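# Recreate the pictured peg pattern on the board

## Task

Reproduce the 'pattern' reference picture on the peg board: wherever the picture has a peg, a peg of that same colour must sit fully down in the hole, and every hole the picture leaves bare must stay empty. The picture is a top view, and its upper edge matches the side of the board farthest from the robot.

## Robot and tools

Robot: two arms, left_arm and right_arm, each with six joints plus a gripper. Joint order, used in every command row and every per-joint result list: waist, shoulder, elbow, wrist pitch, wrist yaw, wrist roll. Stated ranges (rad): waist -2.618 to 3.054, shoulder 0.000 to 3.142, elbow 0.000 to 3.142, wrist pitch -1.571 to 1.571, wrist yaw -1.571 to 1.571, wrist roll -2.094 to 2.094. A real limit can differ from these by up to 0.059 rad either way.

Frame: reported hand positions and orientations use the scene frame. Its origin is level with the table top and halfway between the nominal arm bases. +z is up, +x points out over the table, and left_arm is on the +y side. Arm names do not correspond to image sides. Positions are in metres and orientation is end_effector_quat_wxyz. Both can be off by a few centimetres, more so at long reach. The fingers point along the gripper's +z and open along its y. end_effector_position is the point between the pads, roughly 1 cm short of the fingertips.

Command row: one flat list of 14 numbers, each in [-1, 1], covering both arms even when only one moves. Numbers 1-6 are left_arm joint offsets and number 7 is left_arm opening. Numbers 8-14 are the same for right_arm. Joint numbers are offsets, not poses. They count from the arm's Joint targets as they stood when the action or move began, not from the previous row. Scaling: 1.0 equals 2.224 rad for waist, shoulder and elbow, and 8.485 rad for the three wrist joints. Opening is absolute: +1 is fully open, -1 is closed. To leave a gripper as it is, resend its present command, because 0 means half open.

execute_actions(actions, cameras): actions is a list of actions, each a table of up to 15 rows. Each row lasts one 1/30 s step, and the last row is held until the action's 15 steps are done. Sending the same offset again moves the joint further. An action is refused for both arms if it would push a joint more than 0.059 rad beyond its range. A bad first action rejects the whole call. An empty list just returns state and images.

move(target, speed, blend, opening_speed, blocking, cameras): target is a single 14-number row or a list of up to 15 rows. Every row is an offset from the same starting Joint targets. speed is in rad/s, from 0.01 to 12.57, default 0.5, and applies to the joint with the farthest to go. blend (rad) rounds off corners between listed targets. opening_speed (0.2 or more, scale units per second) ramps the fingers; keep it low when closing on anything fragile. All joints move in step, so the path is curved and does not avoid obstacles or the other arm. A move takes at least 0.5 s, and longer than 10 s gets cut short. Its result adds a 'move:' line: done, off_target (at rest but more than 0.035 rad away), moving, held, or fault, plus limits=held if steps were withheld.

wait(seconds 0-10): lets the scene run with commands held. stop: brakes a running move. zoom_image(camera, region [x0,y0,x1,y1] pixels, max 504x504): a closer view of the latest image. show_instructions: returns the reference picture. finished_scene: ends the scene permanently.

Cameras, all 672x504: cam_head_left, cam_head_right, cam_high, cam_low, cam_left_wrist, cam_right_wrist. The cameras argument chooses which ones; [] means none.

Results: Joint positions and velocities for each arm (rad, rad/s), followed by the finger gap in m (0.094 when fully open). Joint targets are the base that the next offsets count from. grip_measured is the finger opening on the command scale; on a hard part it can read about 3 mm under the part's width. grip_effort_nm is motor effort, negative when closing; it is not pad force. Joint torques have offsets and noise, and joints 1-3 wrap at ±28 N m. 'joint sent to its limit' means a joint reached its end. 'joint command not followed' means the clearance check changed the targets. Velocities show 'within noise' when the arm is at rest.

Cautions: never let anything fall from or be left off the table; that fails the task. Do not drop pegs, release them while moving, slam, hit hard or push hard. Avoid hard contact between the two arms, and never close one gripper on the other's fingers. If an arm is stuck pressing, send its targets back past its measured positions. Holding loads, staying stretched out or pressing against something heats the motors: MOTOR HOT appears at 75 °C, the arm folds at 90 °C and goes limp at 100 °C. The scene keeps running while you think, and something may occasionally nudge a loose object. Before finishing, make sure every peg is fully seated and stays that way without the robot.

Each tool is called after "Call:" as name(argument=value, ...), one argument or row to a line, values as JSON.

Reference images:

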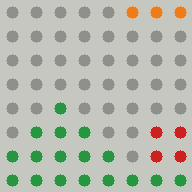

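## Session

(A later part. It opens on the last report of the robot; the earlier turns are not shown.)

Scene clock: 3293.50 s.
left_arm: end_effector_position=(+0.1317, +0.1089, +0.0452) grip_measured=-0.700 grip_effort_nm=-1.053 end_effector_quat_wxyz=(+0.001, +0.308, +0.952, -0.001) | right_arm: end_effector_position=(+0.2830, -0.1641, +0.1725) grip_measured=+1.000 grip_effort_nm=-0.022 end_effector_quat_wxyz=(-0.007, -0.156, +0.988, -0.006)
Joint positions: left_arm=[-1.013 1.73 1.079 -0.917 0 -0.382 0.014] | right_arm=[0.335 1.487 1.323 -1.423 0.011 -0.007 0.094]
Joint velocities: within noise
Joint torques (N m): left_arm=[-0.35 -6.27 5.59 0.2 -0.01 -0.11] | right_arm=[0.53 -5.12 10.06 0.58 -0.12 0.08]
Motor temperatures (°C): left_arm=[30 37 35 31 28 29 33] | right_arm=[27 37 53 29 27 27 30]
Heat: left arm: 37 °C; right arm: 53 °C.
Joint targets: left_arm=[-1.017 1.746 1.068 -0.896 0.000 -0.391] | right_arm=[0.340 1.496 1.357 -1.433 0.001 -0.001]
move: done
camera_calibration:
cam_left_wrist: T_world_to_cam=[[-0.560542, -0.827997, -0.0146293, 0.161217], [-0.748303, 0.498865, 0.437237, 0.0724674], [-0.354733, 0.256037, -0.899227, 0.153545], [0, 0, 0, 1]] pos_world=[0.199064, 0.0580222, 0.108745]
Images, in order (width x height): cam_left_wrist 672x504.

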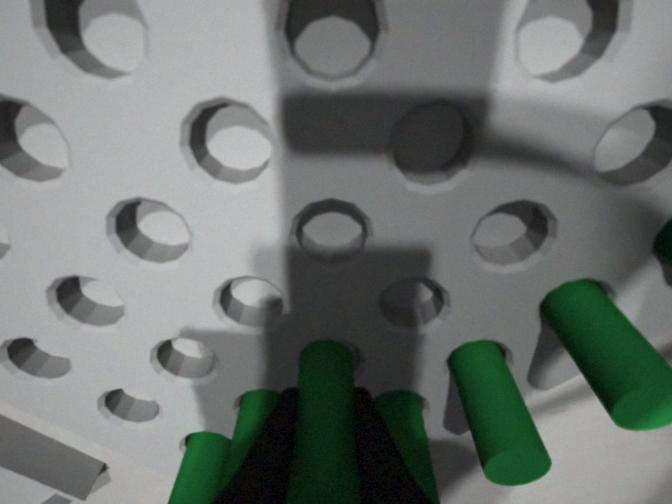

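Call:
move(
  target=[
    [-0.0033,-0.0238,0.0252,-0.0111,0,0,-1,0,0,0,0,0,0,1],
    [-0.0033,0.0067,-0.0145,0.0056,0,0,-1,0,0,0,0,0,0,1],
    [-0.0033,0.0121,-0.0213,0.0085,0,0,-1,0,0,0,0,0,0,1],
  ],
  speed=[0.3,0.12,0.1],
  cameras=["cam_left_wrist"],
)

Scene clock: 3326.43 s.
left_arm: end_effector_position=(+0.1290, +0.1091, +0.0336) grip_measured=-0.700 grip_effort_nm=-1.053 end_effector_quat_wxyz=(+0.000, +0.310, +0.951, -0.001) | right_arm: end_effector_position=(+0.2830, -0.1641, +0.1725) grip_measured=+1.000 grip_effort_nm=-0.017 end_effector_quat_wxyz=(-0.007, -0.156, +0.988, -0.006)
Joint positions: left_arm=[-1.02 1.745 1.045 -0.87 0.003 -0.383 0.014] | right_arm=[0.335 1.487 1.323 -1.423 0.011 -0.007 0.094]
Joint velocities: within noise
Joint torques (N m): left_arm=[-0.36 -5.16 4.38 0.47 -0.04 -0.11] | right_arm=[0.51 -5.11 10.09 0.6 -0.12 0.08]
Motor temperatures (°C): left_arm=[30 35 34 31 28 29 34] | right_arm=[27 37 53 29 27 27 30]
Heat: left arm: 35 °C; right arm: 53 °C.
Joint targets: left_arm=[-1.024 1.773 1.020 -0.823 0.000 -0.391] | right_arm=[0.340 1.496 1.357 -1.433 0.001 -0.001]
move: off_target (left_arm); left_arm: the wrist pitch is farthest, 0.046 rad from its target
camera_calibration:
cam_left_wrist: T_world_to_cam=[[-0.565271, -0.824803, -0.0129948, 0.159902], [-0.744328, 0.503201, 0.43905, 0.0744195], [-0.35559, 0.257855, -0.898369, 0.141974], [0, 0, 0, 1]] pos_world=[0.196265, 0.0578312, 0.0969487]
Images, in order (width x height): cam_left_wrist 672x504.

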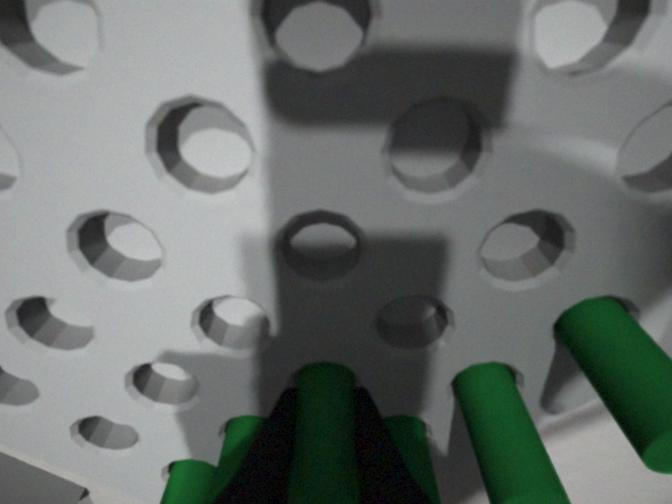

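Call:
move(
  target=[
    [0,-0.0114,0.0127,-0.0056,0,0,-1,0,0,0,0,0,0,1],
    [0,-0.0114,0.0127,-0.0056,0,0,-0.55,0,0,0,0,0,0,1],
    [0,-0.0436,0.0809,-0.0321,0,0,-0.55,0,0,0,0,0,0,1],
    [0.4065,0.1888,0.3736,-0.0478,0,-0.1089,-0.35,0,0,0,0,0,0,1],
    [0.4065,0.203,0.3297,-0.033,0,-0.1089,-0.35,0,0,0,0,0,0,1],
  ],
  speed=[0.3,0.3,0.35,1.1,0.4],
  cameras=["cam_left_wrist"],
)

Scene clock: 3354.80 s.
left_arm: end_effector_position=(+0.3983, +0.3085, +0.0480) grip_measured=-0.352 grip_effort_nm=0.056 end_effector_quat_wxyz=(+0.004, -0.557, +0.831, -0.007) | right_arm: end_effector_position=(+0.2830, -0.1641, +0.1725) grip_measured=+1.000 grip_effort_nm=-0.022 end_effector_quat_wxyz=(-0.007, -0.156, +0.988, -0.006)
Joint positions: left_arm=[-0.119 2.204 1.763 -1.115 0.005 -1.294 0.03] | right_arm=[0.335 1.487 1.323 -1.423 0.011 -0.007 0.094]
Joint velocities: within noise
Joint torques (N m): left_arm=[-0.09 -10.32 6.27 0.12 -0.06 -0.28] | right_arm=[0.53 -5.11 10.07 0.59 -0.12 0.07]
Motor temperatures (°C): left_arm=[30 35 34 31 28 29 34] | right_arm=[27 37 53 29 27 27 30]
Heat: left arm: 35 °C; right arm: 53 °C.
Joint targets: left_arm=[-0.120 2.224 1.754 -1.103 0.000 -1.315] | right_arm=[0.340 1.496 1.357 -1.433 0.001 -0.001]
move: done
camera_calibration:
cam_left_wrist: T_world_to_cam=[[0.936009, -0.351977, -0.00031138, -0.267765], [-0.315872, -0.840385, 0.440429, 0.411978], [-0.155283, -0.412147, -0.897787, 0.326117], [0, 0, 0, 1]] pos_world=[0.431403, 0.386381, 0.111254]
Images, in order (width x height): cam_left_wrist 672x504.

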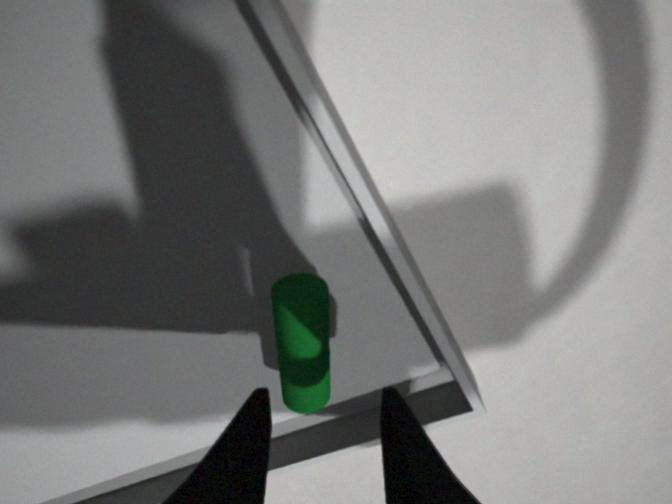

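Call:
move(
  target=[
    [0.0145,-0.0197,0.0203,-0.0087,0,0,-0.35,0,0,0,0,0,0,1],
    [0.0145,0.0059,-0.0281,0.0089,0,0,-0.35,0,0,0,0,0,0,1],
    [0.0145,0.0059,-0.0281,0.0089,0,0,-1,0,0,0,0,0,0,1],
  ],
  speed=[0.3,0.2,0.3],
  cameras=["cam_left_wrist"],
)

Call:
move(
  target=[
    [0,-0.0309,0.1012,-0.0344,0,0,-1,0,0,0,0,0,0,1],
    [-0.0967,0.0861,0.2789,-0.0503,0,0.155,-1,0,0,0,0,0,0,1],
    [-0.0967,0.0906,0.1665,-0.0198,0,0.155,-1,0,0,0,0,0,0,1],
    [-0.0967,0.0906,0.1665,-0.0198,0,0.155,-0.3,0,0,0,0,0,0,1],
    [-0.0967,0.0861,0.2789,-0.0503,0,0.155,-0.3,0,0,0,0,0,0,1],
  ],
  speed=[0.5,1.0,0.3,0.3,0.5],
  blend=[0.05,0,0,0,0],
  cameras=["cam_left_wrist"],
)

Scene clock: 3383.80 s.
left_arm: end_effector_position=(+0.3997, +0.3217, +0.0299) grip_measured=-0.712 grip_effort_nm=-1.131 end_effector_quat_wxyz=(+0.008, -0.571, +0.821, -0.010) | right_arm: end_effector_position=(+0.2830, -0.1641, +0.1725) grip_measured=+1.000 grip_effort_nm=-0.017 end_effector_quat_wxyz=(-0.007, -0.156, +0.988, -0.006)
Joint positions: left_arm=[-0.088 2.212 1.703 -1.037 0.005 -1.297 0.014] | right_arm=[0.335 1.487 1.323 -1.423 0.011 -0.007 0.094]
Joint velocities: within noise
Joint torques (N m): left_arm=[0.03 -9.95 5.87 0.1 -0.08 -0.21] | right_arm=[0.53 -5.09 10.06 0.59 -0.12 0.07]
Motor temperatures (°C): left_arm=[30 40 34 31 28 29 33] | right_arm=[27 37 53 29 27 27 30]
Heat: left arm: 40 °C; right arm: 53 °C.
Joint targets: left_arm=[-0.088 2.238 1.691 -1.028 0.000 -1.315] | right_arm=[0.340 1.496 1.357 -1.433 0.001 -0.001]
move: done
camera_calibration:
cam_left_wrist: T_world_to_cam=[[0.947501, -0.319639, 0.00850617, -0.279626], [-0.290819, -0.850401, 0.438454, 0.424737], [-0.132914, -0.417909, -0.898713, 0.308553], [0, 0, 0, 1]] pos_world=[0.429478, 0.400764, 0.0934511]
Images, in order (width x height): cam_left_wrist 672x504.

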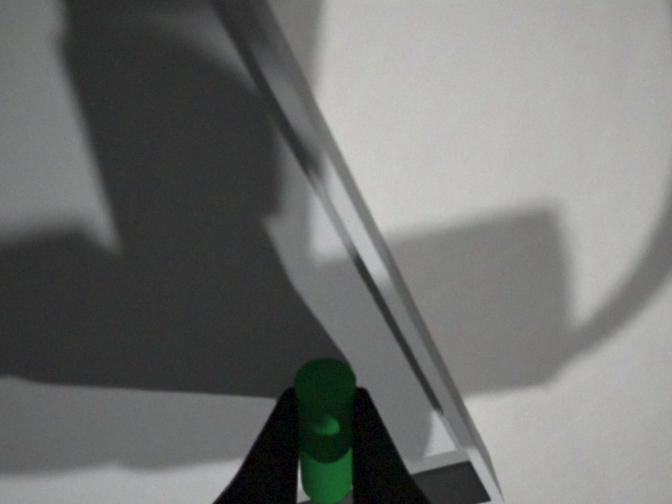

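Scene clock: 3389.20 s.
left_arm: end_effector_position=(+0.4216, +0.2190, +0.0895) grip_measured=-0.301 grip_effort_nm=0.051 end_effector_quat_wxyz=(+0.001, +0.144, +0.990, -0.003) | right_arm: end_effector_position=(+0.2830, -0.1641, +0.1725) grip_measured=+1.000 grip_effort_nm=-0.022 end_effector_quat_wxyz=(-0.007, -0.156, +0.988, -0.006)
Joint positions: left_arm=[-0.305 2.414 2.287 -1.442 0.005 -0.01 0.033] | right_arm=[0.335 1.487 1.323 -1.423 0.011 -0.007 0.094]
Joint velocities: within noise
Joint torques (N m): left_arm=[0.1 -12.3 9.51 -0.13 -0.03 0.1] | right_arm=[0.51 -5.08 10.07 0.59 -0.11 0.08]
Motor temperatures (°C): left_arm=[30 39 34 31 28 29 33] | right_arm=[27 37 53 29 27 27 30]
Heat: left arm: 39 °C; right arm: 53 °C.
Joint targets: left_arm=[-0.303 2.429 2.312 -1.455 0.000 0.000] | right_arm=[0.340 1.496 1.357 -1.433 0.001 -0.001]
move: done
camera_calibration:
cam_left_wrist: T_world_to_cam=[[-0.25537, -0.96678, -0.0110229, 0.316797], [-0.870499, 0.224947, 0.437757, 0.326592], [-0.420735, 0.121385, -0.899026, 0.325265], [0, 0, 0, 1]] pos_world=[0.502049, 0.193325, 0.152946]
Images, in order (width x height): cam_left_wrist 672x504.

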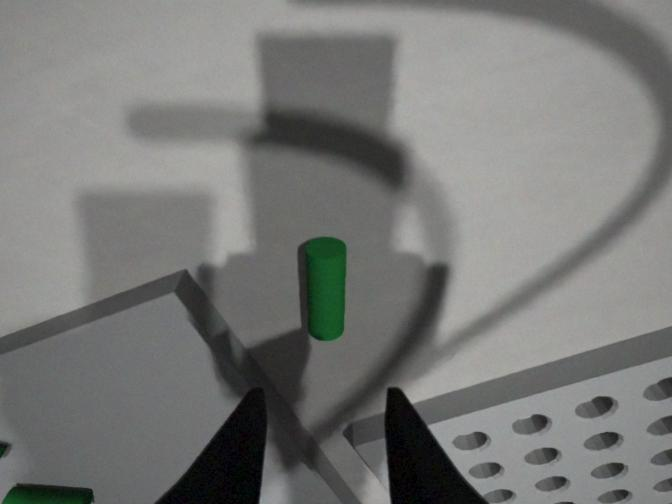

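Call:
move(
  target=[
    [0,-0.3053,-0.7194,0.2317,0,0,-0.3,0,0,0,0,0,0,1],
    [0,-0.1933,-0.7653,0.2698,0,0,-0.3,0,0,0,0,0,0,1],
    [0,-0.1933,-0.7653,0.2698,0,0,-1,0,0,0,0,0,0,1],
    [0,-0.3053,-0.7194,0.2317,0,0,-1,0,0,0,0,0,0,1],
    [0,-0.3049,-0.4326,0.0416,0,0,-1,0,0,0,0,0,0,1],
    [-0.4955,-0.3049,-0.4326,0.0416,0,0,-1,0,0,0,0,0,0,1],
    [-0.4955,-0.2131,-0.4325,-0.0002,0,0,-1,0,0,0,0,0,0,1],
  ],
  speed=[1.2,0.3,0.3,0.6,1.2,1.1,0.7],
  blend=[0,0,0,0,0.1,0,0],
  cameras=["cam_left_wrist"],
)

Call:
move(
  target=[
    [0,0.0346,-0.0414,0.0198,0,0,-1,0,0,0,0,0,0,1],
    [0,0.0346,-0.0414,0.0198,0,0,-0.3,0,0,0,0,0,0,1],
    [0,0.04,0.0924,-0.0112,0,0,-0.3,0,0,0,0,0,0,1],
    [0,-0.223,-0.1628,0.0422,0,0,-0.3,0,0,0,0,0,0,1],
  ],
  speed=[0.15,0.2,0.4,0.8],
  cameras=["cam_left_wrist"],
)

Scene clock: 3417.87 s.
left_arm: end_effector_position=(+0.0136, +0.1251, +0.0686) grip_measured=-0.698 grip_effort_nm=-1.043 end_effector_quat_wxyz=(-0.183, +0.627, +0.742, +0.153) | right_arm: end_effector_position=(+0.2830, -0.1641, +0.1725) grip_measured=+1.000 grip_effort_nm=-0.022 end_effector_quat_wxyz=(-0.007, -0.156, +0.988, -0.006)
Joint positions: left_arm=[-1.411 1.94 1.328 -1.441 0.002 -0.001 0.014] | right_arm=[0.335 1.487 1.323 -1.423 0.011 -0.007 0.094]
Joint velocities: within noise
Joint torques (N m): left_arm=[0.46 -7.53 7.75 -1.1 -0.05 0.02] | right_arm=[0.51 -5.08 10.07 0.59 -0.11 0.07]
Motor temperatures (°C): left_arm=[30 38 36 31 28 29 33] | right_arm=[27 37 53 29 27 27 30]
Heat: left arm: 38 °C; right arm: 53 °C.
Joint targets: left_arm=[-1.405 1.955 1.350 -1.457 0.000 0.001] | right_arm=[0.340 1.496 1.357 -1.433 0.001 -0.001]
move: done
camera_calibration:
cam_left_wrist: T_world_to_cam=[[-0.982051, -0.186686, -0.0269191, 0.0350828], [-0.131949, 0.577988, 0.805307, -0.077759], [-0.13478, 0.794404, -0.592247, 0.0371747], [0, 0, 0, 1]] pos_world=[0.0292033, 0.0219615, 0.0855808]
Images, in order (width x height): cam_left_wrist 672x504.

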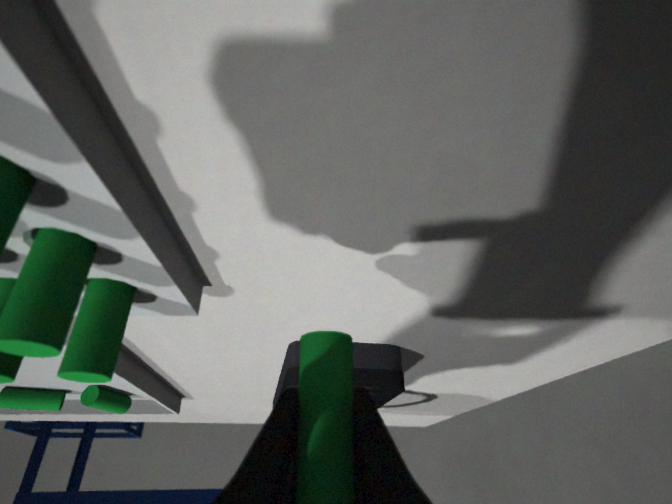

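Scene clock: 3422.43 s.
left_arm: end_effector_position=(+0.0135, +0.1261, +0.0886) grip_measured=-0.301 grip_effort_nm=0.061 end_effector_quat_wxyz=(-0.012, +0.645, +0.764, +0.008) | right_arm: end_effector_position=(+0.2830, -0.1641, +0.1725) grip_measured=+1.000 grip_effort_nm=-0.022 end_effector_quat_wxyz=(-0.007, -0.156, +0.988, -0.006)
Joint positions: left_arm=[-1.411 1.48 1 -1.119 0.002 -0.001 0.033] | right_arm=[0.335 1.487 1.323 -1.423 0.011 -0.007 0.094]
Joint velocities: within noise
Joint torques (N m): left_arm=[0.39 -7.17 5.63 0.13 -0.03 0] | right_arm=[0.51 -5.09 10.07 0.59 -0.12 0.07]
Motor temperatures (°C): left_arm=[30 38 36 31 28 29 33] | right_arm=[27 37 53 29 27 27 30]
Heat: left arm: 38 °C; right arm: 53 °C.
Joint targets: left_arm=[-1.405 1.459 0.987 -1.098 0.000 0.001] | right_arm=[0.340 1.496 1.357 -1.433 0.001 -0.001]
move: done
camera_calibration:
cam_left_wrist: T_world_to_cam=[[-0.980457, -0.196189, -0.0146358, 0.0357258], [-0.180385, 0.866792, 0.464902, -0.100035], [-0.0785227, 0.458456, -0.885241, 0.115758], [0, 0, 0, 1]] pos_world=[0.0260724, 0.0406487, 0.149503]
Images, in order (width x height): cam_left_wrist 672x504.

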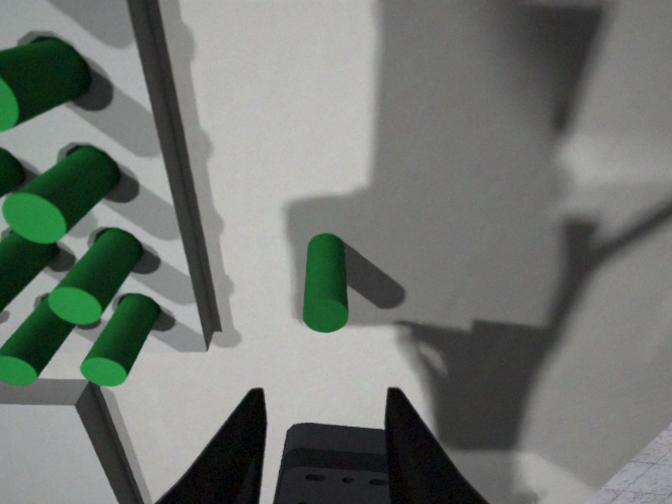

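Call:
move(
  target=[
    [0,0.0472,-0.0827,0.0326,0,0,-0.3,0,0,0,0,0,0,1],
    [0,0.0472,-0.0827,0.0326,0,0,-1,0,0,0,0,0,0,1],
    [0,0,0,0,0,0,-1,0,0,0,0,0,0,1],
    [0.1558,0.1429,0.1492,-0.0018,0,-0.0504,-1,0,0,0,0,0,0,1],
    [0.1558,0.1506,0.1162,0.0103,0,-0.0504,-1,0,0,0,0,0,0,1],
    [0.1558,0.1716,0.089,0.0211,0,-0.0504,-1,0,0,0,0,0,0,1],
  ],
  speed=[0.25,0.3,0.5,0.7,0.3,0.15],
  cameras=["cam_left_wrist"],
)

Call:
zoom_image(
  camera="cam_left_wrist",
  region=[240, 260, 420, 395],
)

Scene clock: 3437.63 s.
left_arm: end_effector_position=(+0.1347, +0.0796, +0.0458) grip_measured=-0.700 grip_effort_nm=-1.053 end_effector_quat_wxyz=(+0.001, +0.310, +0.951, -0.001) | right_arm: end_effector_position=(+0.2830, -0.1641, +0.1725) grip_measured=+1.000 grip_effort_nm=-0.017 end_effector_quat_wxyz=(-0.007, -0.156, +0.988, -0.006)
Joint positions: left_arm=[-1.054 1.824 1.196 -0.94 0.001 -0.418 0.014] | right_arm=[0.335 1.487 1.323 -1.423 0.011 -0.007 0.094]
Joint velocities: within noise
Joint torques (N m): left_arm=[-0.24 -6.91 5.7 0.21 0 -0.14] | right_arm=[0.54 -5.11 10.06 0.59 -0.11 0.07]
Motor temperatures (°C): left_arm=[30 37 35 31 28 29 33] | right_arm=[27 37 53 29 27 27 30]
Heat: left arm: 37 °C; right arm: 53 °C.
Joint targets: left_arm=[-1.058 1.841 1.185 -0.919 0.000 -0.427] | right_arm=[0.340 1.496 1.357 -1.433 0.001 -0.001]
move: done
camera_calibration:
cam_left_wrist: T_world_to_cam=[[-0.564314, -0.825447, -0.0136799, 0.138822], [-0.745751, 0.502583, 0.43734, 0.0883591], [-0.354126, 0.256999, -0.899192, 0.162467], [0, 0, 0, 1]] pos_world=[0.201767, 0.0284286, 0.109345]
Images, in order (width x height): cam_left_wrist 672x504.

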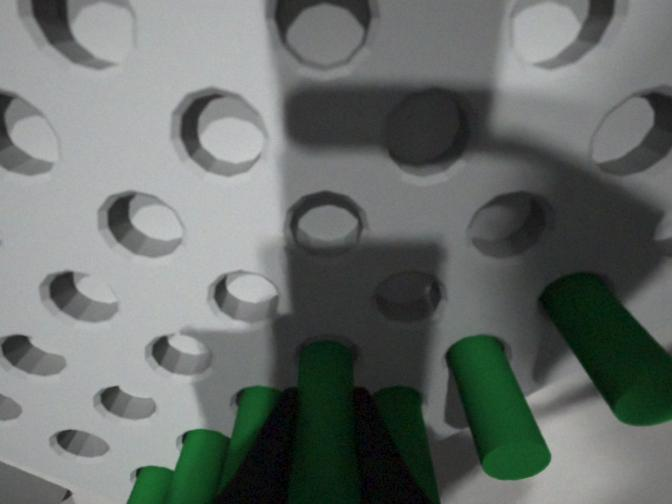

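Scaled by 2.800 from the camera's 672x504 image, which has a finer 960x720 frame.

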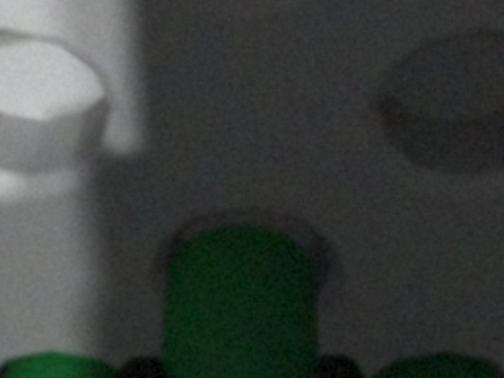

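Call:
move(
  target=[
    [0,0.0079,-0.0125,0.0054,0,0,-1,0,0,0,0,0,0,1],
    [0,0.0143,-0.0203,0.0088,0,0,-1,0,0,0,0,0,0,1],
  ],
  speed=0.1,
  cameras=["cam_left_wrist"],
)

Scene clock: 3446.47 s.
left_arm: end_effector_position=(+0.1346, +0.0797, +0.0345) grip_measured=-0.700 grip_effort_nm=-1.053 end_effector_quat_wxyz=(+0.001, +0.310, +0.951, -0.002) | right_arm: end_effector_position=(+0.2830, -0.1641, +0.1725) grip_measured=+1.000 grip_effort_nm=-0.017 end_effector_quat_wxyz=(-0.007, -0.156, +0.988, -0.006)
Joint positions: left_arm=[-1.054 1.839 1.167 -0.894 0.001 -0.419 0.014] | right_arm=[0.335 1.487 1.323 -1.423 0.011 -0.007 0.094]
Joint velocities: within noise
Joint torques (N m): left_arm=[-0.36 -5.64 4.11 0.52 0.01 -0.15] | right_arm=[0.54 -5.08 10.06 0.59 -0.12 0.07]
Motor temperatures (°C): left_arm=[30 36 34 31 28 29 33] | right_arm=[27 37 53 29 27 27 30]
Heat: left arm: 36 °C; right arm: 53 °C.
Joint targets: left_arm=[-1.058 1.873 1.140 -0.845 0.000 -0.427] | right_arm=[0.340 1.496 1.357 -1.433 0.001 -0.001]
move: off_target (left_arm); left_arm: the wrist pitch is farthest, 0.050 rad from its target
camera_calibration:
cam_left_wrist: T_world_to_cam=[[-0.563986, -0.825681, -0.0130529, 0.138655], [-0.7463, 0.50287, 0.436072, 0.0933121], [-0.353492, 0.25568, -0.899817, 0.152279], [0, 0, 0, 1]] pos_world=[0.201668, 0.028626, 0.0981425]
Images, in order (width x height): cam_left_wrist 672x504.

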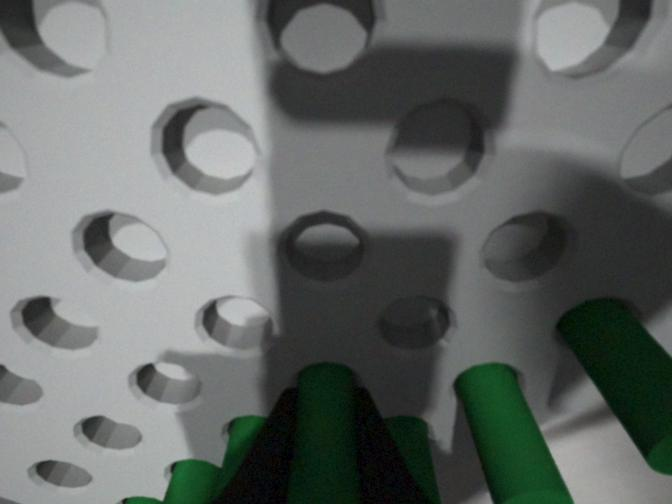

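Call:
move(
  target=[
    [0,-0.0114,0.0127,-0.0056,0,0,-1,0,0,0,0,0,0,1],
    [0,-0.0114,0.0127,-0.0056,0,0,-0.55,0,0,0,0,0,0,1],
    [0,-0.0436,0.08,-0.0316,0,0,-0.55,0,0,0,0,0,0,1],
    [0.5157,0.0259,0.1614,-0.0346,0,-0.0793,-0.35,0,0,0,0,0,0,1],
    [0.5157,0.0429,0.1219,-0.0202,0,-0.0793,-0.35,0,0,0,0,0,0,1],
  ],
  speed=[0.3,0.3,0.35,1.1,0.4],
  cameras=["cam_left_wrist"],
)

Scene clock: 3488.43 s.
left_arm: end_effector_position=(+0.3342, +0.3925, +0.0588) grip_measured=-0.352 grip_effort_nm=0.061 end_effector_quat_wxyz=(+0.003, -0.559, +0.829, -0.004) | right_arm: end_effector_position=(+0.2830, -0.1641, +0.1725) grip_measured=+1.000 grip_effort_nm=-0.017 end_effector_quat_wxyz=(-0.007, -0.156, +0.988, -0.006)
Joint positions: left_arm=[0.093 1.95 1.421 -1.032 0.005 -1.089 0.03] | right_arm=[0.335 1.487 1.323 -1.423 0.011 -0.007 0.094]
Joint velocities: within noise
Joint torques (N m): left_arm=[-0.46 -8.29 5.94 0.16 -0.03 -0.15] | right_arm=[0.54 -5.08 10.07 0.59 -0.12 0.07]
Motor temperatures (°C): left_arm=[30 36 34 31 28 29 34] | right_arm=[27 37 53 29 27 27 30]
Heat: left arm: 36 °C; right arm: 53 °C.
Joint targets: left_arm=[0.089 1.968 1.411 -1.016 0.000 -1.100] | right_arm=[0.340 1.496 1.357 -1.433 0.001 -0.001]
move: done
camera_calibration:
cam_left_wrist: T_world_to_cam=[[0.938273, -0.345853, -0.00543007, -0.181008], [-0.308465, -0.843739, 0.439265, 0.456433], [-0.156503, -0.410476, -0.898341, 0.360251], [0, 0, 0, 1]] pos_world=[0.367008, 0.470383, 0.12215]
Images, in order (width x height): cam_left_wrist 672x504.

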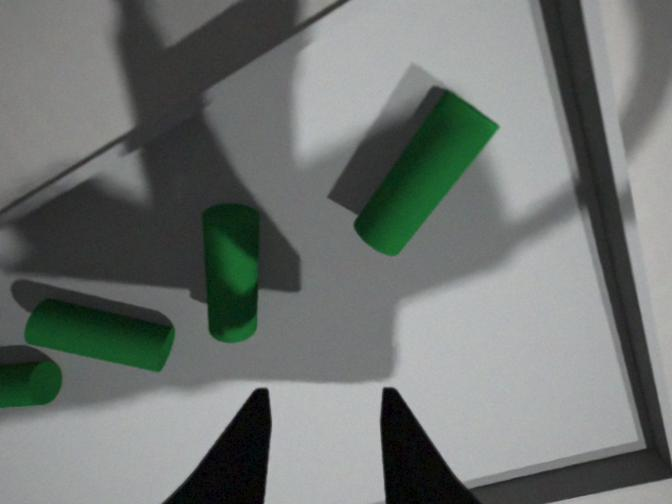

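Call:
move(
  target=[
    [0.051,-0.0236,-0.0052,-0.003,0,0.0218,-0.35,0,0,0,0,0,0,1],
    [0.051,0.0083,-0.0502,0.0153,0,0.0218,-0.35,0,0,0,0,0,0,1],
    [0.051,0.0083,-0.0502,0.0153,0,0.0218,-1,0,0,0,0,0,0,1],
  ],
  speed=[0.4,0.2,0.3],
  cameras=["cam_left_wrist"],
)

Scene clock: 3538.73 s.
left_arm: end_effector_position=(+0.3220, +0.4307, +0.0270) grip_measured=-0.700 grip_effort_nm=-1.048 end_effector_quat_wxyz=(+0.005, -0.537, +0.844, -0.004) | right_arm: end_effector_position=(+0.2830, -0.1641, +0.1725) grip_measured=+1.000 grip_effort_nm=-0.022 end_effector_quat_wxyz=(-0.007, -0.156, +0.988, -0.006)
Joint positions: left_arm=[0.203 1.967 1.31 -0.901 0.005 -0.923 0.014] | right_arm=[0.335 1.487 1.323 -1.423 0.011 -0.007 0.094]
Joint velocities: within noise
Joint torques (N m): left_arm=[-0.16 -8.01 5.46 0.16 -0.06 0.07] | right_arm=[0.54 -5.09 10.07 0.59 -0.11 0.07]
Motor temperatures (°C): left_arm=[30 38 34 31 28 29 33] | right_arm=[27 37 53 29 27 27 30]
Heat: left arm: 38 °C; right arm: 53 °C.
Joint targets: left_arm=[0.202 1.986 1.300 -0.886 0.000 -0.915] | right_arm=[0.340 1.496 1.357 -1.433 0.001 -0.001]
move: done
camera_calibration:
cam_left_wrist: T_world_to_cam=[[0.918029, -0.396504, -0.002779, -0.128275], [-0.355727, -0.826673, 0.43597, 0.506884], [-0.175161, -0.399245, -0.899957, 0.34678], [0, 0, 0, 1]] pos_world=[0.358816, 0.506615, 0.0907439]
Images, in order (width x height): cam_left_wrist 672x504.

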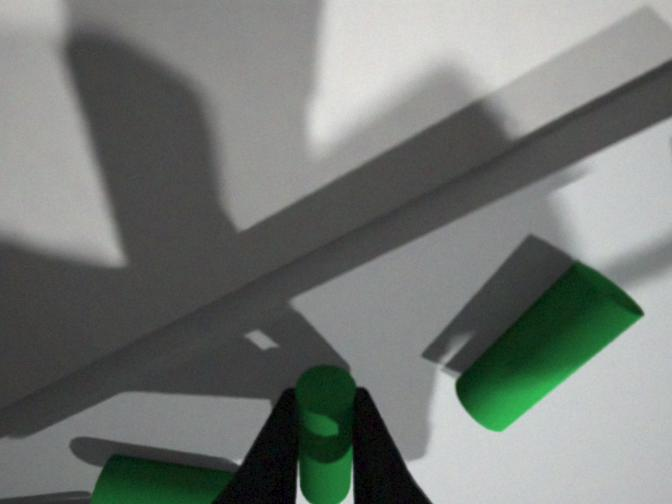

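Call:
move(
  target=[
    [0,-0.05,0.063,-0.0295,0,0,-1,0,0,0,0,0,0,1],
    [-0.2273,0.1988,0.4548,-0.0669,0,0.1078,-1,0,0,0,0,0,0,1],
    [-0.2273,0.2033,0.3424,-0.0364,0,0.1078,-1,0,0,0,0,0,0,1],
    [-0.2273,0.2033,0.3424,-0.0364,0,0.1078,-0.3,0,0,0,0,0,0,1],
    [-0.2273,0.1988,0.4548,-0.0669,0,0.1078,-0.3,0,0,0,0,0,0,1],
  ],
  speed=[0.5,1.0,0.3,0.3,0.5],
  blend=[0.05,0,0,0,0],
  cameras=["cam_left_wrist"],
)

Call:
move(
  target=[
    [0,-0.3053,-0.7194,0.2317,0,0,-0.3,0,0,0,0,0,0,1],
    [0,-0.1933,-0.7653,0.2698,0,0,-0.3,0,0,0,0,0,0,1],
    [0,-0.1933,-0.7653,0.2698,0,0,-1,0,0,0,0,0,0,1],
    [0,-0.3053,-0.7194,0.2317,0,0,-1,0,0,0,0,0,0,1],
    [0,-0.3049,-0.4326,0.0416,0,0,-1,0,0,0,0,0,0,1],
    [-0.4955,-0.3049,-0.4326,0.0416,0,0,-1,0,0,0,0,0,0,1],
    [-0.4955,-0.2131,-0.4325,-0.0002,0,0,-1,0,0,0,0,0,0,1],
  ],
  speed=[1.2,0.3,0.3,0.6,1.2,1.1,0.7],
  blend=[0,0,0,0,0.1,0,0],
  cameras=["cam_left_wrist"],
)

Call:
move(
  target=[
    [0,0.0346,-0.0414,0.0198,0,0,-1,0,0,0,0,0,0,1],
    [0,0.0346,-0.0414,0.0198,0,0,-0.3,0,0,0,0,0,0,1],
    [0,0.04,0.0924,-0.0112,0,0,-0.3,0,0,0,0,0,0,1],
    [0,-0.223,-0.1628,0.0422,0,0,-0.3,0,0,0,0,0,0,1],
  ],
  speed=[0.15,0.2,0.4,0.8],
  cameras=["cam_left_wrist"],
)

Scene clock: 3567.90 s.
left_arm: end_effector_position=(+0.4216, +0.2186, +0.0891) grip_measured=-0.301 grip_effort_nm=0.056 end_effector_quat_wxyz=(+0.001, +0.144, +0.990, -0.002) | right_arm: end_effector_position=(+0.2830, -0.1641, +0.1725) grip_measured=+1.000 grip_effort_nm=-0.017 end_effector_quat_wxyz=(-0.007, -0.156, +0.988, -0.006)
Joint positions: left_arm=[-0.305 2.415 2.287 -1.441 0.005 -0.011 0.033] | right_arm=[0.335 1.487 1.323 -1.423 0.011 -0.007 0.094]
Joint velocities: within noise
Joint torques (N m): left_arm=[0.13 -12.57 9.48 -0.14 -0.05 0.12] | right_arm=[0.53 -5.11 10.07 0.6 -0.11 0.07]
Motor temperatures (°C): left_arm=[30 38 34 31 28 29 34] | right_arm=[27 37 53 29 27 27 30]
Heat: left arm: 38 °C; right arm: 53 °C.
Joint targets: left_arm=[-0.303 2.428 2.311 -1.454 0.000 0.000] | right_arm=[0.340 1.496 1.357 -1.433 0.001 -0.001]
move: done
camera_calibration:
cam_left_wrist: T_world_to_cam=[[-0.255332, -0.966786, -0.0114056, 0.31657], [-0.870558, 0.224753, 0.437738, 0.326947], [-0.420636, 0.121698, -0.89903, 0.324965], [0, 0, 0, 1]] pos_world=[0.502149, 0.193025, 0.152646]
Images, in order (width x height): cam_left_wrist 672x504.

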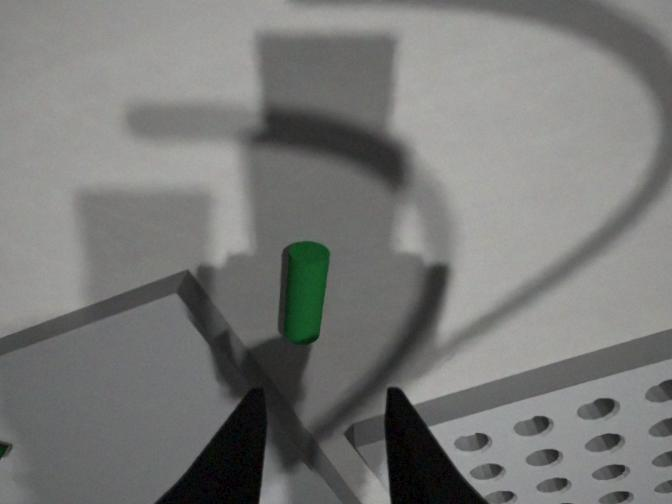

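Scene clock: 3576.50 s.
left_arm: end_effector_position=(+0.0137, +0.1251, +0.0685) grip_measured=-0.697 grip_effort_nm=-1.043 end_effector_quat_wxyz=(-0.182, +0.627, +0.742, +0.154) | right_arm: end_effector_position=(+0.2830, -0.1641, +0.1725) grip_measured=+1.000 grip_effort_nm=-0.017 end_effector_quat_wxyz=(-0.007, -0.156, +0.988, -0.006)
Joint positions: left_arm=[-1.411 1.94 1.328 -1.441 0.001 -0.002 0.014] | right_arm=[0.335 1.487 1.323 -1.423 0.011 -0.007 0.094]
Joint velocities: within noise
Joint torques (N m): left_arm=[0.57 -7.34 7.83 -1.1 -0.03 0.03] | right_arm=[0.53 -5.09 10.07 0.59 -0.12 0.07]
Motor temperatures (°C): left_arm=[30 38 35 31 28 29 33] | right_arm=[27 37 53 29 27 27 30]
Heat: left arm: 38 °C; right arm: 53 °C.
Joint targets: left_arm=[-1.405 1.955 1.349 -1.456 0.000 0.000] | right_arm=[0.340 1.496 1.357 -1.433 0.001 -0.001]
move: done
camera_calibration:
cam_left_wrist: T_world_to_cam=[[-0.982034, -0.186633, -0.0278726, 0.0352401], [-0.132725, 0.578147, 0.805065, -0.0775666], [-0.134137, 0.794301, -0.592531, 0.0372156], [0, 0, 0, 1]] pos_world=[0.0293039, 0.0218615, 0.0854798]
Images, in order (width x height): cam_left_wrist 672x504.

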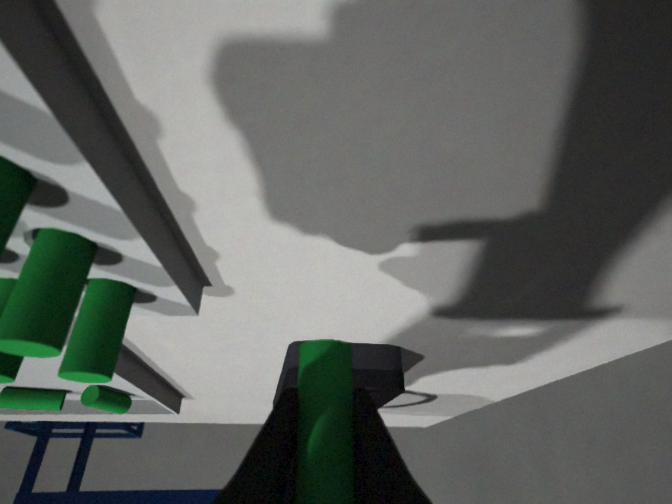

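Scene clock: 3581.07 s.
left_arm: end_effector_position=(+0.0135, +0.1260, +0.0885) grip_measured=-0.301 grip_effort_nm=0.066 end_effector_quat_wxyz=(-0.011, +0.645, +0.764, +0.009) | right_arm: end_effector_position=(+0.2830, -0.1641, +0.1725) grip_measured=+1.000 grip_effort_nm=-0.017 end_effector_quat_wxyz=(-0.007, -0.156, +0.988, -0.006)
Joint positions: left_arm=[-1.411 1.48 1 -1.119 0.001 -0.002 0.033] | right_arm=[0.335 1.487 1.323 -1.423 0.011 -0.007 0.094]
Joint velocities: within noise
Joint torques (N m): left_arm=[0.47 -7.31 5.75 0.17 0.01 0.03] | right_arm=[0.53 -5.09 10.07 0.59 -0.12 0.07]
Motor temperatures (°C): left_arm=[30 38 35 31 28 29 33] | right_arm=[27 37 53 29 27 27 30]
Heat: left arm: 38 °C; right arm: 53 °C.
Joint targets: left_arm=[-1.405 1.459 0.987 -1.098 0.000 0.000] | right_arm=[0.340 1.496 1.357 -1.433 0.001 -0.001]
move: done
camera_calibration:
cam_left_wrist: T_world_to_cam=[[-0.980387, -0.196478, -0.0154492, 0.0359544], [-0.181042, 0.866836, 0.464563, -0.0999039], [-0.0778843, 0.458249, -0.885405, 0.115693], [0, 0, 0, 1]] pos_world=[0.0261731, 0.0406482, 0.149403]
Images, in order (width x height): cam_left_wrist 672x504.

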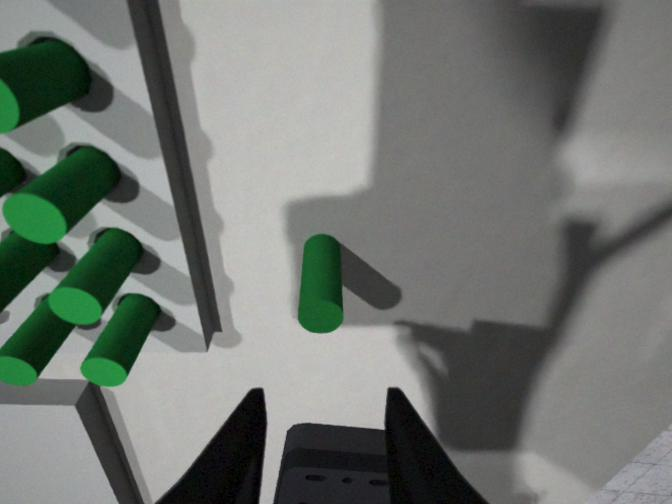

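Call:
move(
  target=[
    [0,0.0472,-0.0827,0.0326,0,0,-0.3,0,0,0,0,0,0,1],
    [0,0.0472,-0.0827,0.0326,0,0,-1,0,0,0,0,0,0,1],
    [0,0,0,0,0,0,-1,0,0,0,0,0,0,1],
    [0.1424,0.1905,0.2098,-0.0052,0,-0.0539,-1,0,0,0,0,0,0,1],
    [0.1424,0.1968,0.1768,0.0065,0,-0.0539,-1,0,0,0,0,0,0,1],
    [0.1424,0.2168,0.1497,0.0171,0,-0.0539,-1,0,0,0,0,0,0,1],
  ],
  speed=[0.25,0.3,0.5,0.7,0.3,0.15],
  cameras=["cam_left_wrist"],
)

Call:
zoom_image(
  camera="cam_left_wrist",
  region=[240, 260, 420, 395],
)

Scene clock: 3595.43 s.
left_arm: end_effector_position=(+0.1399, +0.0493, +0.0468) grip_measured=-0.700 grip_effort_nm=-1.053 end_effector_quat_wxyz=(+0.002, +0.310, +0.951, -0.003) | right_arm: end_effector_position=(+0.2830, -0.1641, +0.1725) grip_measured=+1.000 grip_effort_nm=-0.022 end_effector_quat_wxyz=(-0.007, -0.156, +0.988, -0.006)
Joint positions: left_arm=[-1.084 1.922 1.331 -0.973 0.001 -0.449 0.014] | right_arm=[0.335 1.487 1.323 -1.423 0.011 -0.007 0.094]
Joint velocities: within noise
Joint torques (N m): left_arm=[-0.38 -7.84 5.78 0.22 0 -0.15] | right_arm=[0.51 -5.09 10.07 0.59 -0.12 0.07]
Motor temperatures (°C): left_arm=[30 37 34 31 28 29 33] | right_arm=[27 37 53 29 27 27 30]
Heat: left arm: 37 °C; right arm: 53 °C.
Joint targets: left_arm=[-1.089 1.941 1.320 -0.952 0.000 -0.458] | right_arm=[0.340 1.496 1.357 -1.433 0.001 -0.001]
move: done
camera_calibration:
cam_left_wrist: T_world_to_cam=[[-0.563953, -0.825722, -0.0118847, 0.116707], [-0.746709, 0.503737, 0.434367, 0.107407], [-0.35268, 0.253837, -0.900657, 0.173103], [0, 0, 0, 1]] pos_world=[0.207069, -0.00167698, 0.110639]
Images, in order (width x height): cam_left_wrist 672x504.

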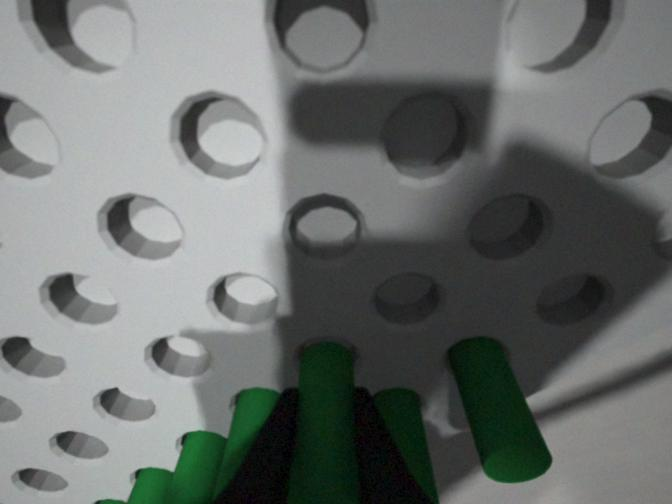

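Scaled by 2.800 from the camera's 672x504 image, which has a finer 960x720 frame.

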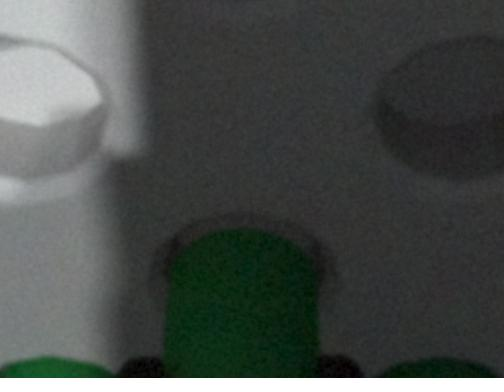

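Call:
move(
  target=[
    [0,0.0076,-0.013,0.0056,0,0,-1,0,0,0,0,0,0,1],
    [0,0.0145,-0.0213,0.0092,0,0,-1,0,0,0,0,0,0,1],
  ],
  speed=0.1,
  cameras=["cam_left_wrist"],
)

Scene clock: 3601.90 s.
left_arm: end_effector_position=(+0.1400, +0.0493, +0.0352) grip_measured=-0.700 grip_effort_nm=-1.048 end_effector_quat_wxyz=(+0.003, +0.310, +0.951, -0.004) | right_arm: end_effector_position=(+0.2830, -0.1641, +0.1725) grip_measured=+1.000 grip_effort_nm=-0.017 end_effector_quat_wxyz=(-0.007, -0.156, +0.988, -0.006)
Joint positions: left_arm=[-1.084 1.935 1.301 -0.927 0.001 -0.449 0.014] | right_arm=[0.335 1.487 1.323 -1.423 0.011 -0.007 0.094]
Joint velocities: within noise
Joint torques (N m): left_arm=[-0.27 -6.48 4.12 0.57 -0.02 -0.11] | right_arm=[0.53 -5.08 10.07 0.59 -0.12 0.07]
Motor temperatures (°C): left_arm=[30 37 34 31 28 29 33] | right_arm=[27 37 53 29 27 27 30]
Heat: left arm: 37 °C; right arm: 53 °C.
Joint targets: left_arm=[-1.089 1.973 1.273 -0.874 0.000 -0.458] | right_arm=[0.340 1.496 1.357 -1.433 0.001 -0.001]
move: off_target (left_arm); left_arm: the wrist pitch is farthest, 0.053 rad from its target
camera_calibration:
cam_left_wrist: T_world_to_cam=[[-0.563966, -0.82573, -0.0105945, 0.116553], [-0.747239, 0.504812, 0.432202, 0.112515], [-0.351534, 0.251664, -0.901715, 0.162611], [0, 0, 0, 1]] pos_world=[0.206971, -0.00148048, 0.0992349]
Images, in order (width x height): cam_left_wrist 672x504.

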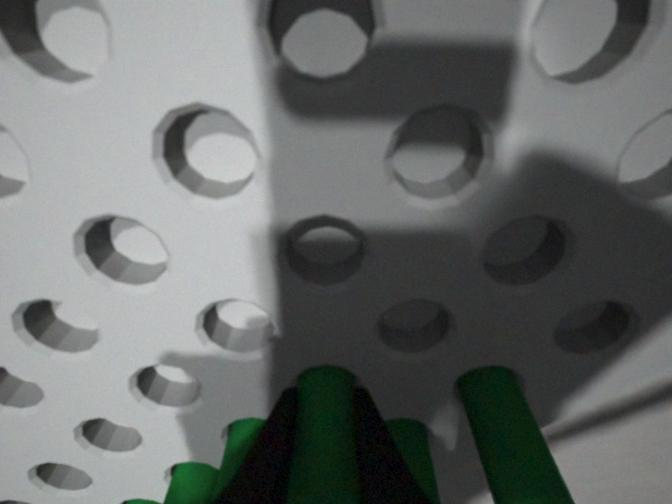

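Call:
move(
  target=[
    [0,-0.0114,0.0127,-0.0056,0,0,-1,0,0,0,0,0,0,1],
    [0,-0.0114,0.0127,-0.0056,0,0,-0.55,0,0,0,0,0,0,1],
    [0,-0.0409,0.081,-0.0316,0,0,-0.55,0,0,0,0,0,0,1],
    [0.5697,0.0677,0.2195,-0.0394,0,-0.0068,-0.35,0,0,0,0,0,0,1],
    [0.5697,0.083,0.175,-0.0241,0,-0.0068,-0.35,0,0,0,0,0,0,1],
  ],
  speed=[0.3,0.3,0.35,1.1,0.4],
  cameras=["cam_left_wrist"],
)

Scene clock: 3635.67 s.
left_arm: end_effector_position=(+0.3755, +0.4330, +0.0512) grip_measured=-0.352 grip_effort_nm=0.056 end_effector_quat_wxyz=(+0.002, -0.339, +0.941, +0.000) | right_arm: end_effector_position=(+0.2830, -0.1641, +0.1725) grip_measured=+1.000 grip_effort_nm=-0.017 end_effector_quat_wxyz=(-0.007, -0.156, +0.988, -0.006)
Joint positions: left_arm=[0.18 2.138 1.671 -1.099 0 -0.507 0.03] | right_arm=[0.335 1.487 1.323 -1.423 0.011 -0.007 0.094]
Joint velocities: within noise
Joint torques (N m): left_arm=[-0.08 -9.94 6.16 0.19 -0.04 -0.12] | right_arm=[0.54 -5.08 10.09 0.59 -0.11 0.07]
Motor temperatures (°C): left_arm=[30 36 34 31 28 29 34] | right_arm=[27 37 53 29 27 27 30]
Heat: left arm: 36 °C; right arm: 53 °C.
Joint targets: left_arm=[0.179 2.157 1.662 -1.079 0.000 -0.515] | right_arm=[0.340 1.496 1.357 -1.433 0.001 -0.001]
move: done
camera_calibration:
cam_left_wrist: T_world_to_cam=[[0.661556, -0.749767, -0.0138977, 0.0735011], [-0.670784, -0.599948, 0.436018, 0.537404], [-0.33525, -0.279128, -0.899831, 0.387005], [0, 0, 0, 1]] pos_world=[0.4416, 0.485547, 0.114942]
Images, in order (width x height): cam_left_wrist 672x504.

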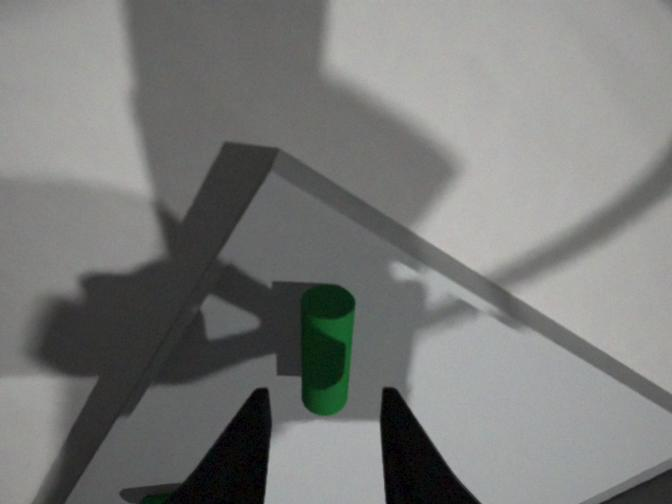

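Call:
move(
  target=[
    [0.005,-0.0005,0.0428,-0.0097,0,0,-0.35,0,0,0,0,0,0,1],
    [0.005,0.0251,-0.0047,0.0078,0,0,-0.35,0,0,0,0,0,0,1],
    [0.005,0.0251,-0.0047,0.0078,0,0,-1,0,0,0,0,0,0,1],
  ],
  speed=[0.4,0.2,0.3],
  cameras=["cam_left_wrist"],
)

Call:
move(
  target=[
    [0,-0.0309,0.1012,-0.0344,0,0,-1,0,0,0,0,0,0,1],
    [-0.2217,0.0969,0.2964,-0.0521,0,0.0607,-1,0,0,0,0,0,0,1],
    [-0.2217,0.1013,0.184,-0.0216,0,0.0607,-1,0,0,0,0,0,0,1],
    [-0.2217,0.1013,0.184,-0.0216,0,0.0607,-0.3,0,0,0,0,0,0,1],
    [-0.2217,0.0969,0.2964,-0.0521,0,0.0607,-0.3,0,0,0,0,0,0,1],
  ],
  speed=[0.5,1.0,0.3,0.3,0.5],
  blend=[0.05,0,0,0,0],
  cameras=["cam_left_wrist"],
)

Call:
move(
  target=[
    [0,-0.3053,-0.7194,0.2317,0,0,-0.3,0,0,0,0,0,0,1],
    [0,-0.1933,-0.7653,0.2698,0,0,-0.3,0,0,0,0,0,0,1],
    [0,-0.1933,-0.7653,0.2698,0,0,-1,0,0,0,0,0,0,1],
    [0,-0.3053,-0.7194,0.2317,0,0,-1,0,0,0,0,0,0,1],
    [0,-0.3049,-0.4326,0.0416,0,0,-1,0,0,0,0,0,0,1],
    [-0.4955,-0.3049,-0.4326,0.0416,0,0,-1,0,0,0,0,0,0,1],
    [-0.4955,-0.2131,-0.4325,-0.0002,0,0,-1,0,0,0,0,0,0,1],
  ],
  speed=[1.2,0.3,0.3,0.6,1.2,1.1,0.7],
  blend=[0,0,0,0,0.1,0,0],
  cameras=["cam_left_wrist"],
)

Call:
move(
  target=[
    [0,0.0346,-0.0414,0.0198,0,0,-1,0,0,0,0,0,0,1],
    [0,0.0346,-0.0414,0.0198,0,0,-0.3,0,0,0,0,0,0,1],
    [0,0.04,0.0924,-0.0112,0,0,-0.3,0,0,0,0,0,0,1],
    [0,-0.223,-0.1628,0.0422,0,0,-0.3,0,0,0,0,0,0,1],
  ],
  speed=[0.15,0.2,0.4,0.8],
  cameras=["cam_left_wrist"],
)

Scene clock: 3674.50 s.
left_arm: end_effector_position=(+0.3843, +0.4363, +0.0288) grip_measured=-0.698 grip_effort_nm=-1.038 end_effector_quat_wxyz=(+0.006, -0.341, +0.940, -0.001) | right_arm: end_effector_position=(+0.2830, -0.1641, +0.1725) grip_measured=+1.000 grip_effort_nm=-0.017 end_effector_quat_wxyz=(-0.007, -0.156, +0.988, -0.006)
Joint positions: left_arm=[0.184 2.19 1.662 -1.031 0 -0.507 0.014] | right_arm=[0.335 1.487 1.323 -1.423 0.011 -0.007 0.094]
Joint velocities: within noise
Joint torques (N m): left_arm=[0.4 -9.91 5.83 0.2 0 -0.13] | right_arm=[0.5 -5.09 10.07 0.6 -0.12 0.07]
Motor temperatures (°C): left_arm=[30 36 35 31 28 29 33] | right_arm=[27 37 53 29 27 27 30]
Heat: left arm: 36 °C; right arm: 53 °C.
Joint targets: left_arm=[0.189 2.213 1.652 -1.013 0.000 -0.515] | right_arm=[0.340 1.496 1.357 -1.433 0.001 -0.001]
move: done
camera_calibration:
cam_left_wrist: T_world_to_cam=[[0.664736, -0.747009, -0.0101557, 0.0672475], [-0.671362, -0.603273, 0.430505, 0.556838], [-0.327718, -0.279354, -0.902531, 0.367932], [0, 0, 0, 1]] pos_world=[0.449716, 0.488943, 0.0930314]
Images, in order (width x height): cam_left_wrist 672x504.

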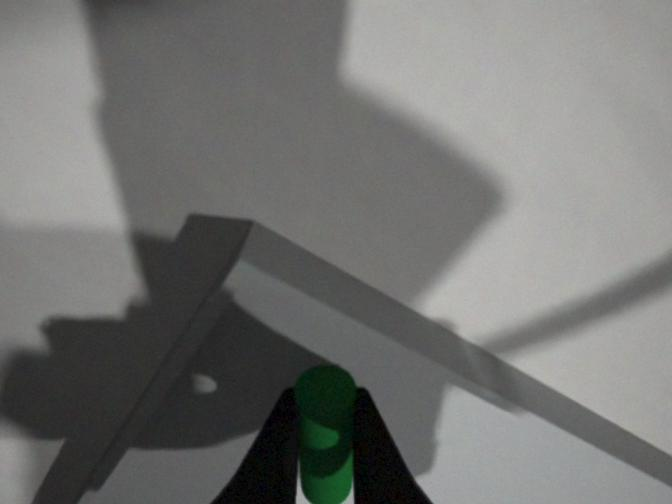

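Scene clock: 3679.10 s.
left_arm: end_effector_position=(+0.4219, +0.2203, +0.0890) grip_measured=-0.301 grip_effort_nm=0.061 end_effector_quat_wxyz=(+0.000, +0.142, +0.990, -0.003) | right_arm: end_effector_position=(+0.2830, -0.1641, +0.1725) grip_measured=+1.000 grip_effort_nm=-0.022 end_effector_quat_wxyz=(-0.007, -0.156, +0.988, -0.006)
Joint positions: left_arm=[-0.301 2.415 2.287 -1.442 0.006 -0.011 0.033] | right_arm=[0.335 1.487 1.323 -1.423 0.011 -0.007 0.094]
Joint velocities: within noise
Joint torques (N m): left_arm=[-0.25 -12.56 9.32 -0.16 -0.03 0.12] | right_arm=[0.53 -5.09 10.07 0.59 -0.11 0.07]
Motor temperatures (°C): left_arm=[30 37 35 31 28 29 33] | right_arm=[27 37 53 29 27 27 30]
Heat: left arm: 37 °C; right arm: 53 °C.
Joint targets: left_arm=[-0.304 2.429 2.311 -1.455 0.000 0.000] | right_arm=[0.340 1.496 1.357 -1.433 0.001 -0.001]
move: done
camera_calibration:
cam_left_wrist: T_world_to_cam=[[-0.251363, -0.967842, -0.0099419, 0.316678], [-0.870785, 0.221648, 0.438868, 0.327457], [-0.422551, 0.118973, -0.898497, 0.326112], [0, 0, 0, 1]] pos_world=[0.502545, 0.195116, 0.152449]
Images, in order (width x height): cam_left_wrist 672x504.

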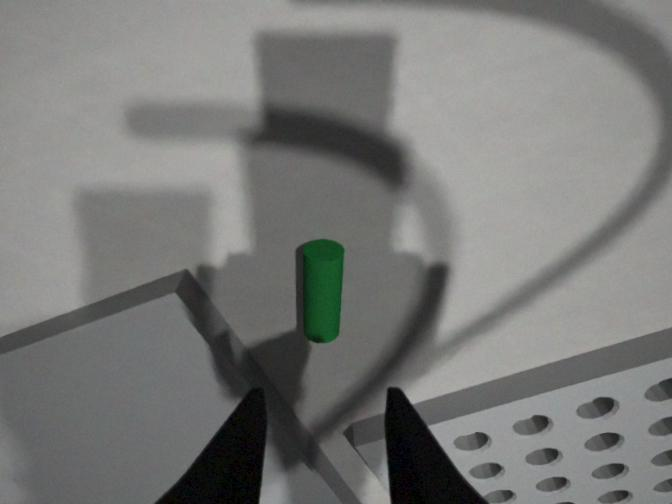

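Scene clock: 3687.70 s.
left_arm: end_effector_position=(+0.0137, +0.1253, +0.0685) grip_measured=-0.699 grip_effort_nm=-1.053 end_effector_quat_wxyz=(-0.182, +0.627, +0.742, +0.154) | right_arm: end_effector_position=(+0.2830, -0.1641, +0.1725) grip_measured=+1.000 grip_effort_nm=-0.017 end_effector_quat_wxyz=(-0.007, -0.156, +0.988, -0.006)
Joint positions: left_arm=[-1.411 1.94 1.328 -1.441 0.001 -0.003 0.014] | right_arm=[0.335 1.487 1.323 -1.423 0.011 -0.007 0.094]
Joint velocities: within noise
Joint torques (N m): left_arm=[0.46 -7.39 7.82 -1.14 -0.02 0.02] | right_arm=[0.53 -5.08 10.07 0.59 -0.11 0.08]
Motor temperatures (°C): left_arm=[30 37 35 31 28 29 33] | right_arm=[27 37 53 29 27 27 30]
Heat: left arm: 37 °C; right arm: 53 °C.
Joint targets: left_arm=[-1.406 1.955 1.349 -1.457 0.000 -0.001] | right_arm=[0.340 1.496 1.357 -1.433 0.001 -0.001]
move: done
camera_calibration:
cam_left_wrist: T_world_to_cam=[[-0.982083, -0.186234, -0.0288055, 0.0352686], [-0.13308, 0.577156, 0.805717, -0.0776985], [-0.133427, 0.795115, -0.591599, 0.0367873], [0, 0, 0, 1]] pos_world=[0.029205, 0.0221623, 0.0853823]
Images, in order (width x height): cam_left_wrist 672x504.

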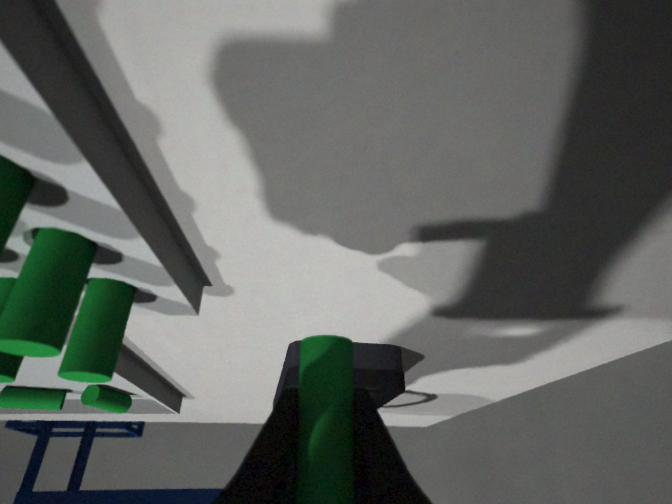

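Scene clock: 3692.27 s.
left_arm: end_effector_position=(+0.0135, +0.1264, +0.0883) grip_measured=-0.301 grip_effort_nm=0.051 end_effector_quat_wxyz=(-0.012, +0.645, +0.764, +0.009) | right_arm: end_effector_position=(+0.2830, -0.1641, +0.1725) grip_measured=+1.000 grip_effort_nm=-0.017 end_effector_quat_wxyz=(-0.007, -0.156, +0.988, -0.006)
Joint positions: left_arm=[-1.411 1.481 1 -1.119 0.001 -0.003 0.033] | right_arm=[0.335 1.487 1.323 -1.423 0.011 -0.007 0.094]
Joint velocities: within noise
Joint torques (N m): left_arm=[0.46 -7.17 5.82 0.11 -0.02 0.02] | right_arm=[0.53 -5.09 10.09 0.59 -0.12 0.07]
Motor temperatures (°C): left_arm=[30 37 35 31 28 29 33] | right_arm=[27 37 53 29 27 27 30]
Heat: left arm: 37 °C; right arm: 53 °C.
Joint targets: left_arm=[-1.406 1.459 0.987 -1.098 0.000 -0.001] | right_arm=[0.340 1.496 1.357 -1.433 0.001 -0.001]
move: done
camera_calibration:
cam_left_wrist: T_world_to_cam=[[-0.980384, -0.196429, -0.0162118, 0.0360038], [-0.181235, 0.866101, 0.465857, -0.100117], [-0.0774665, 0.459656, -0.884712, 0.115158], [0, 0, 0, 1]] pos_world=[0.0260738, 0.0408505, 0.149105]
Images, in order (width x height): cam_left_wrist 672x504.

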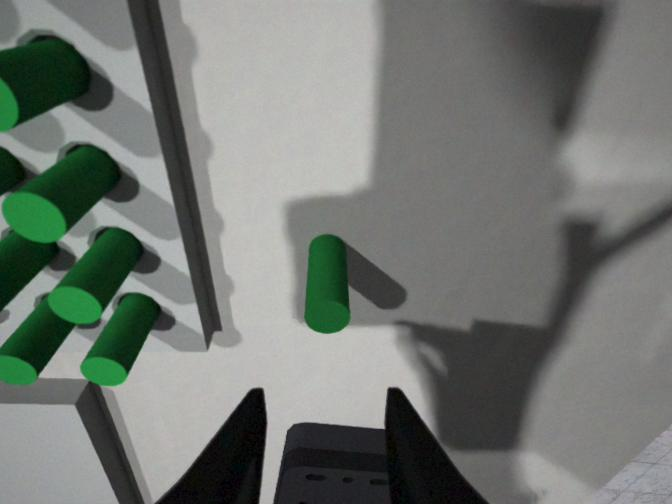

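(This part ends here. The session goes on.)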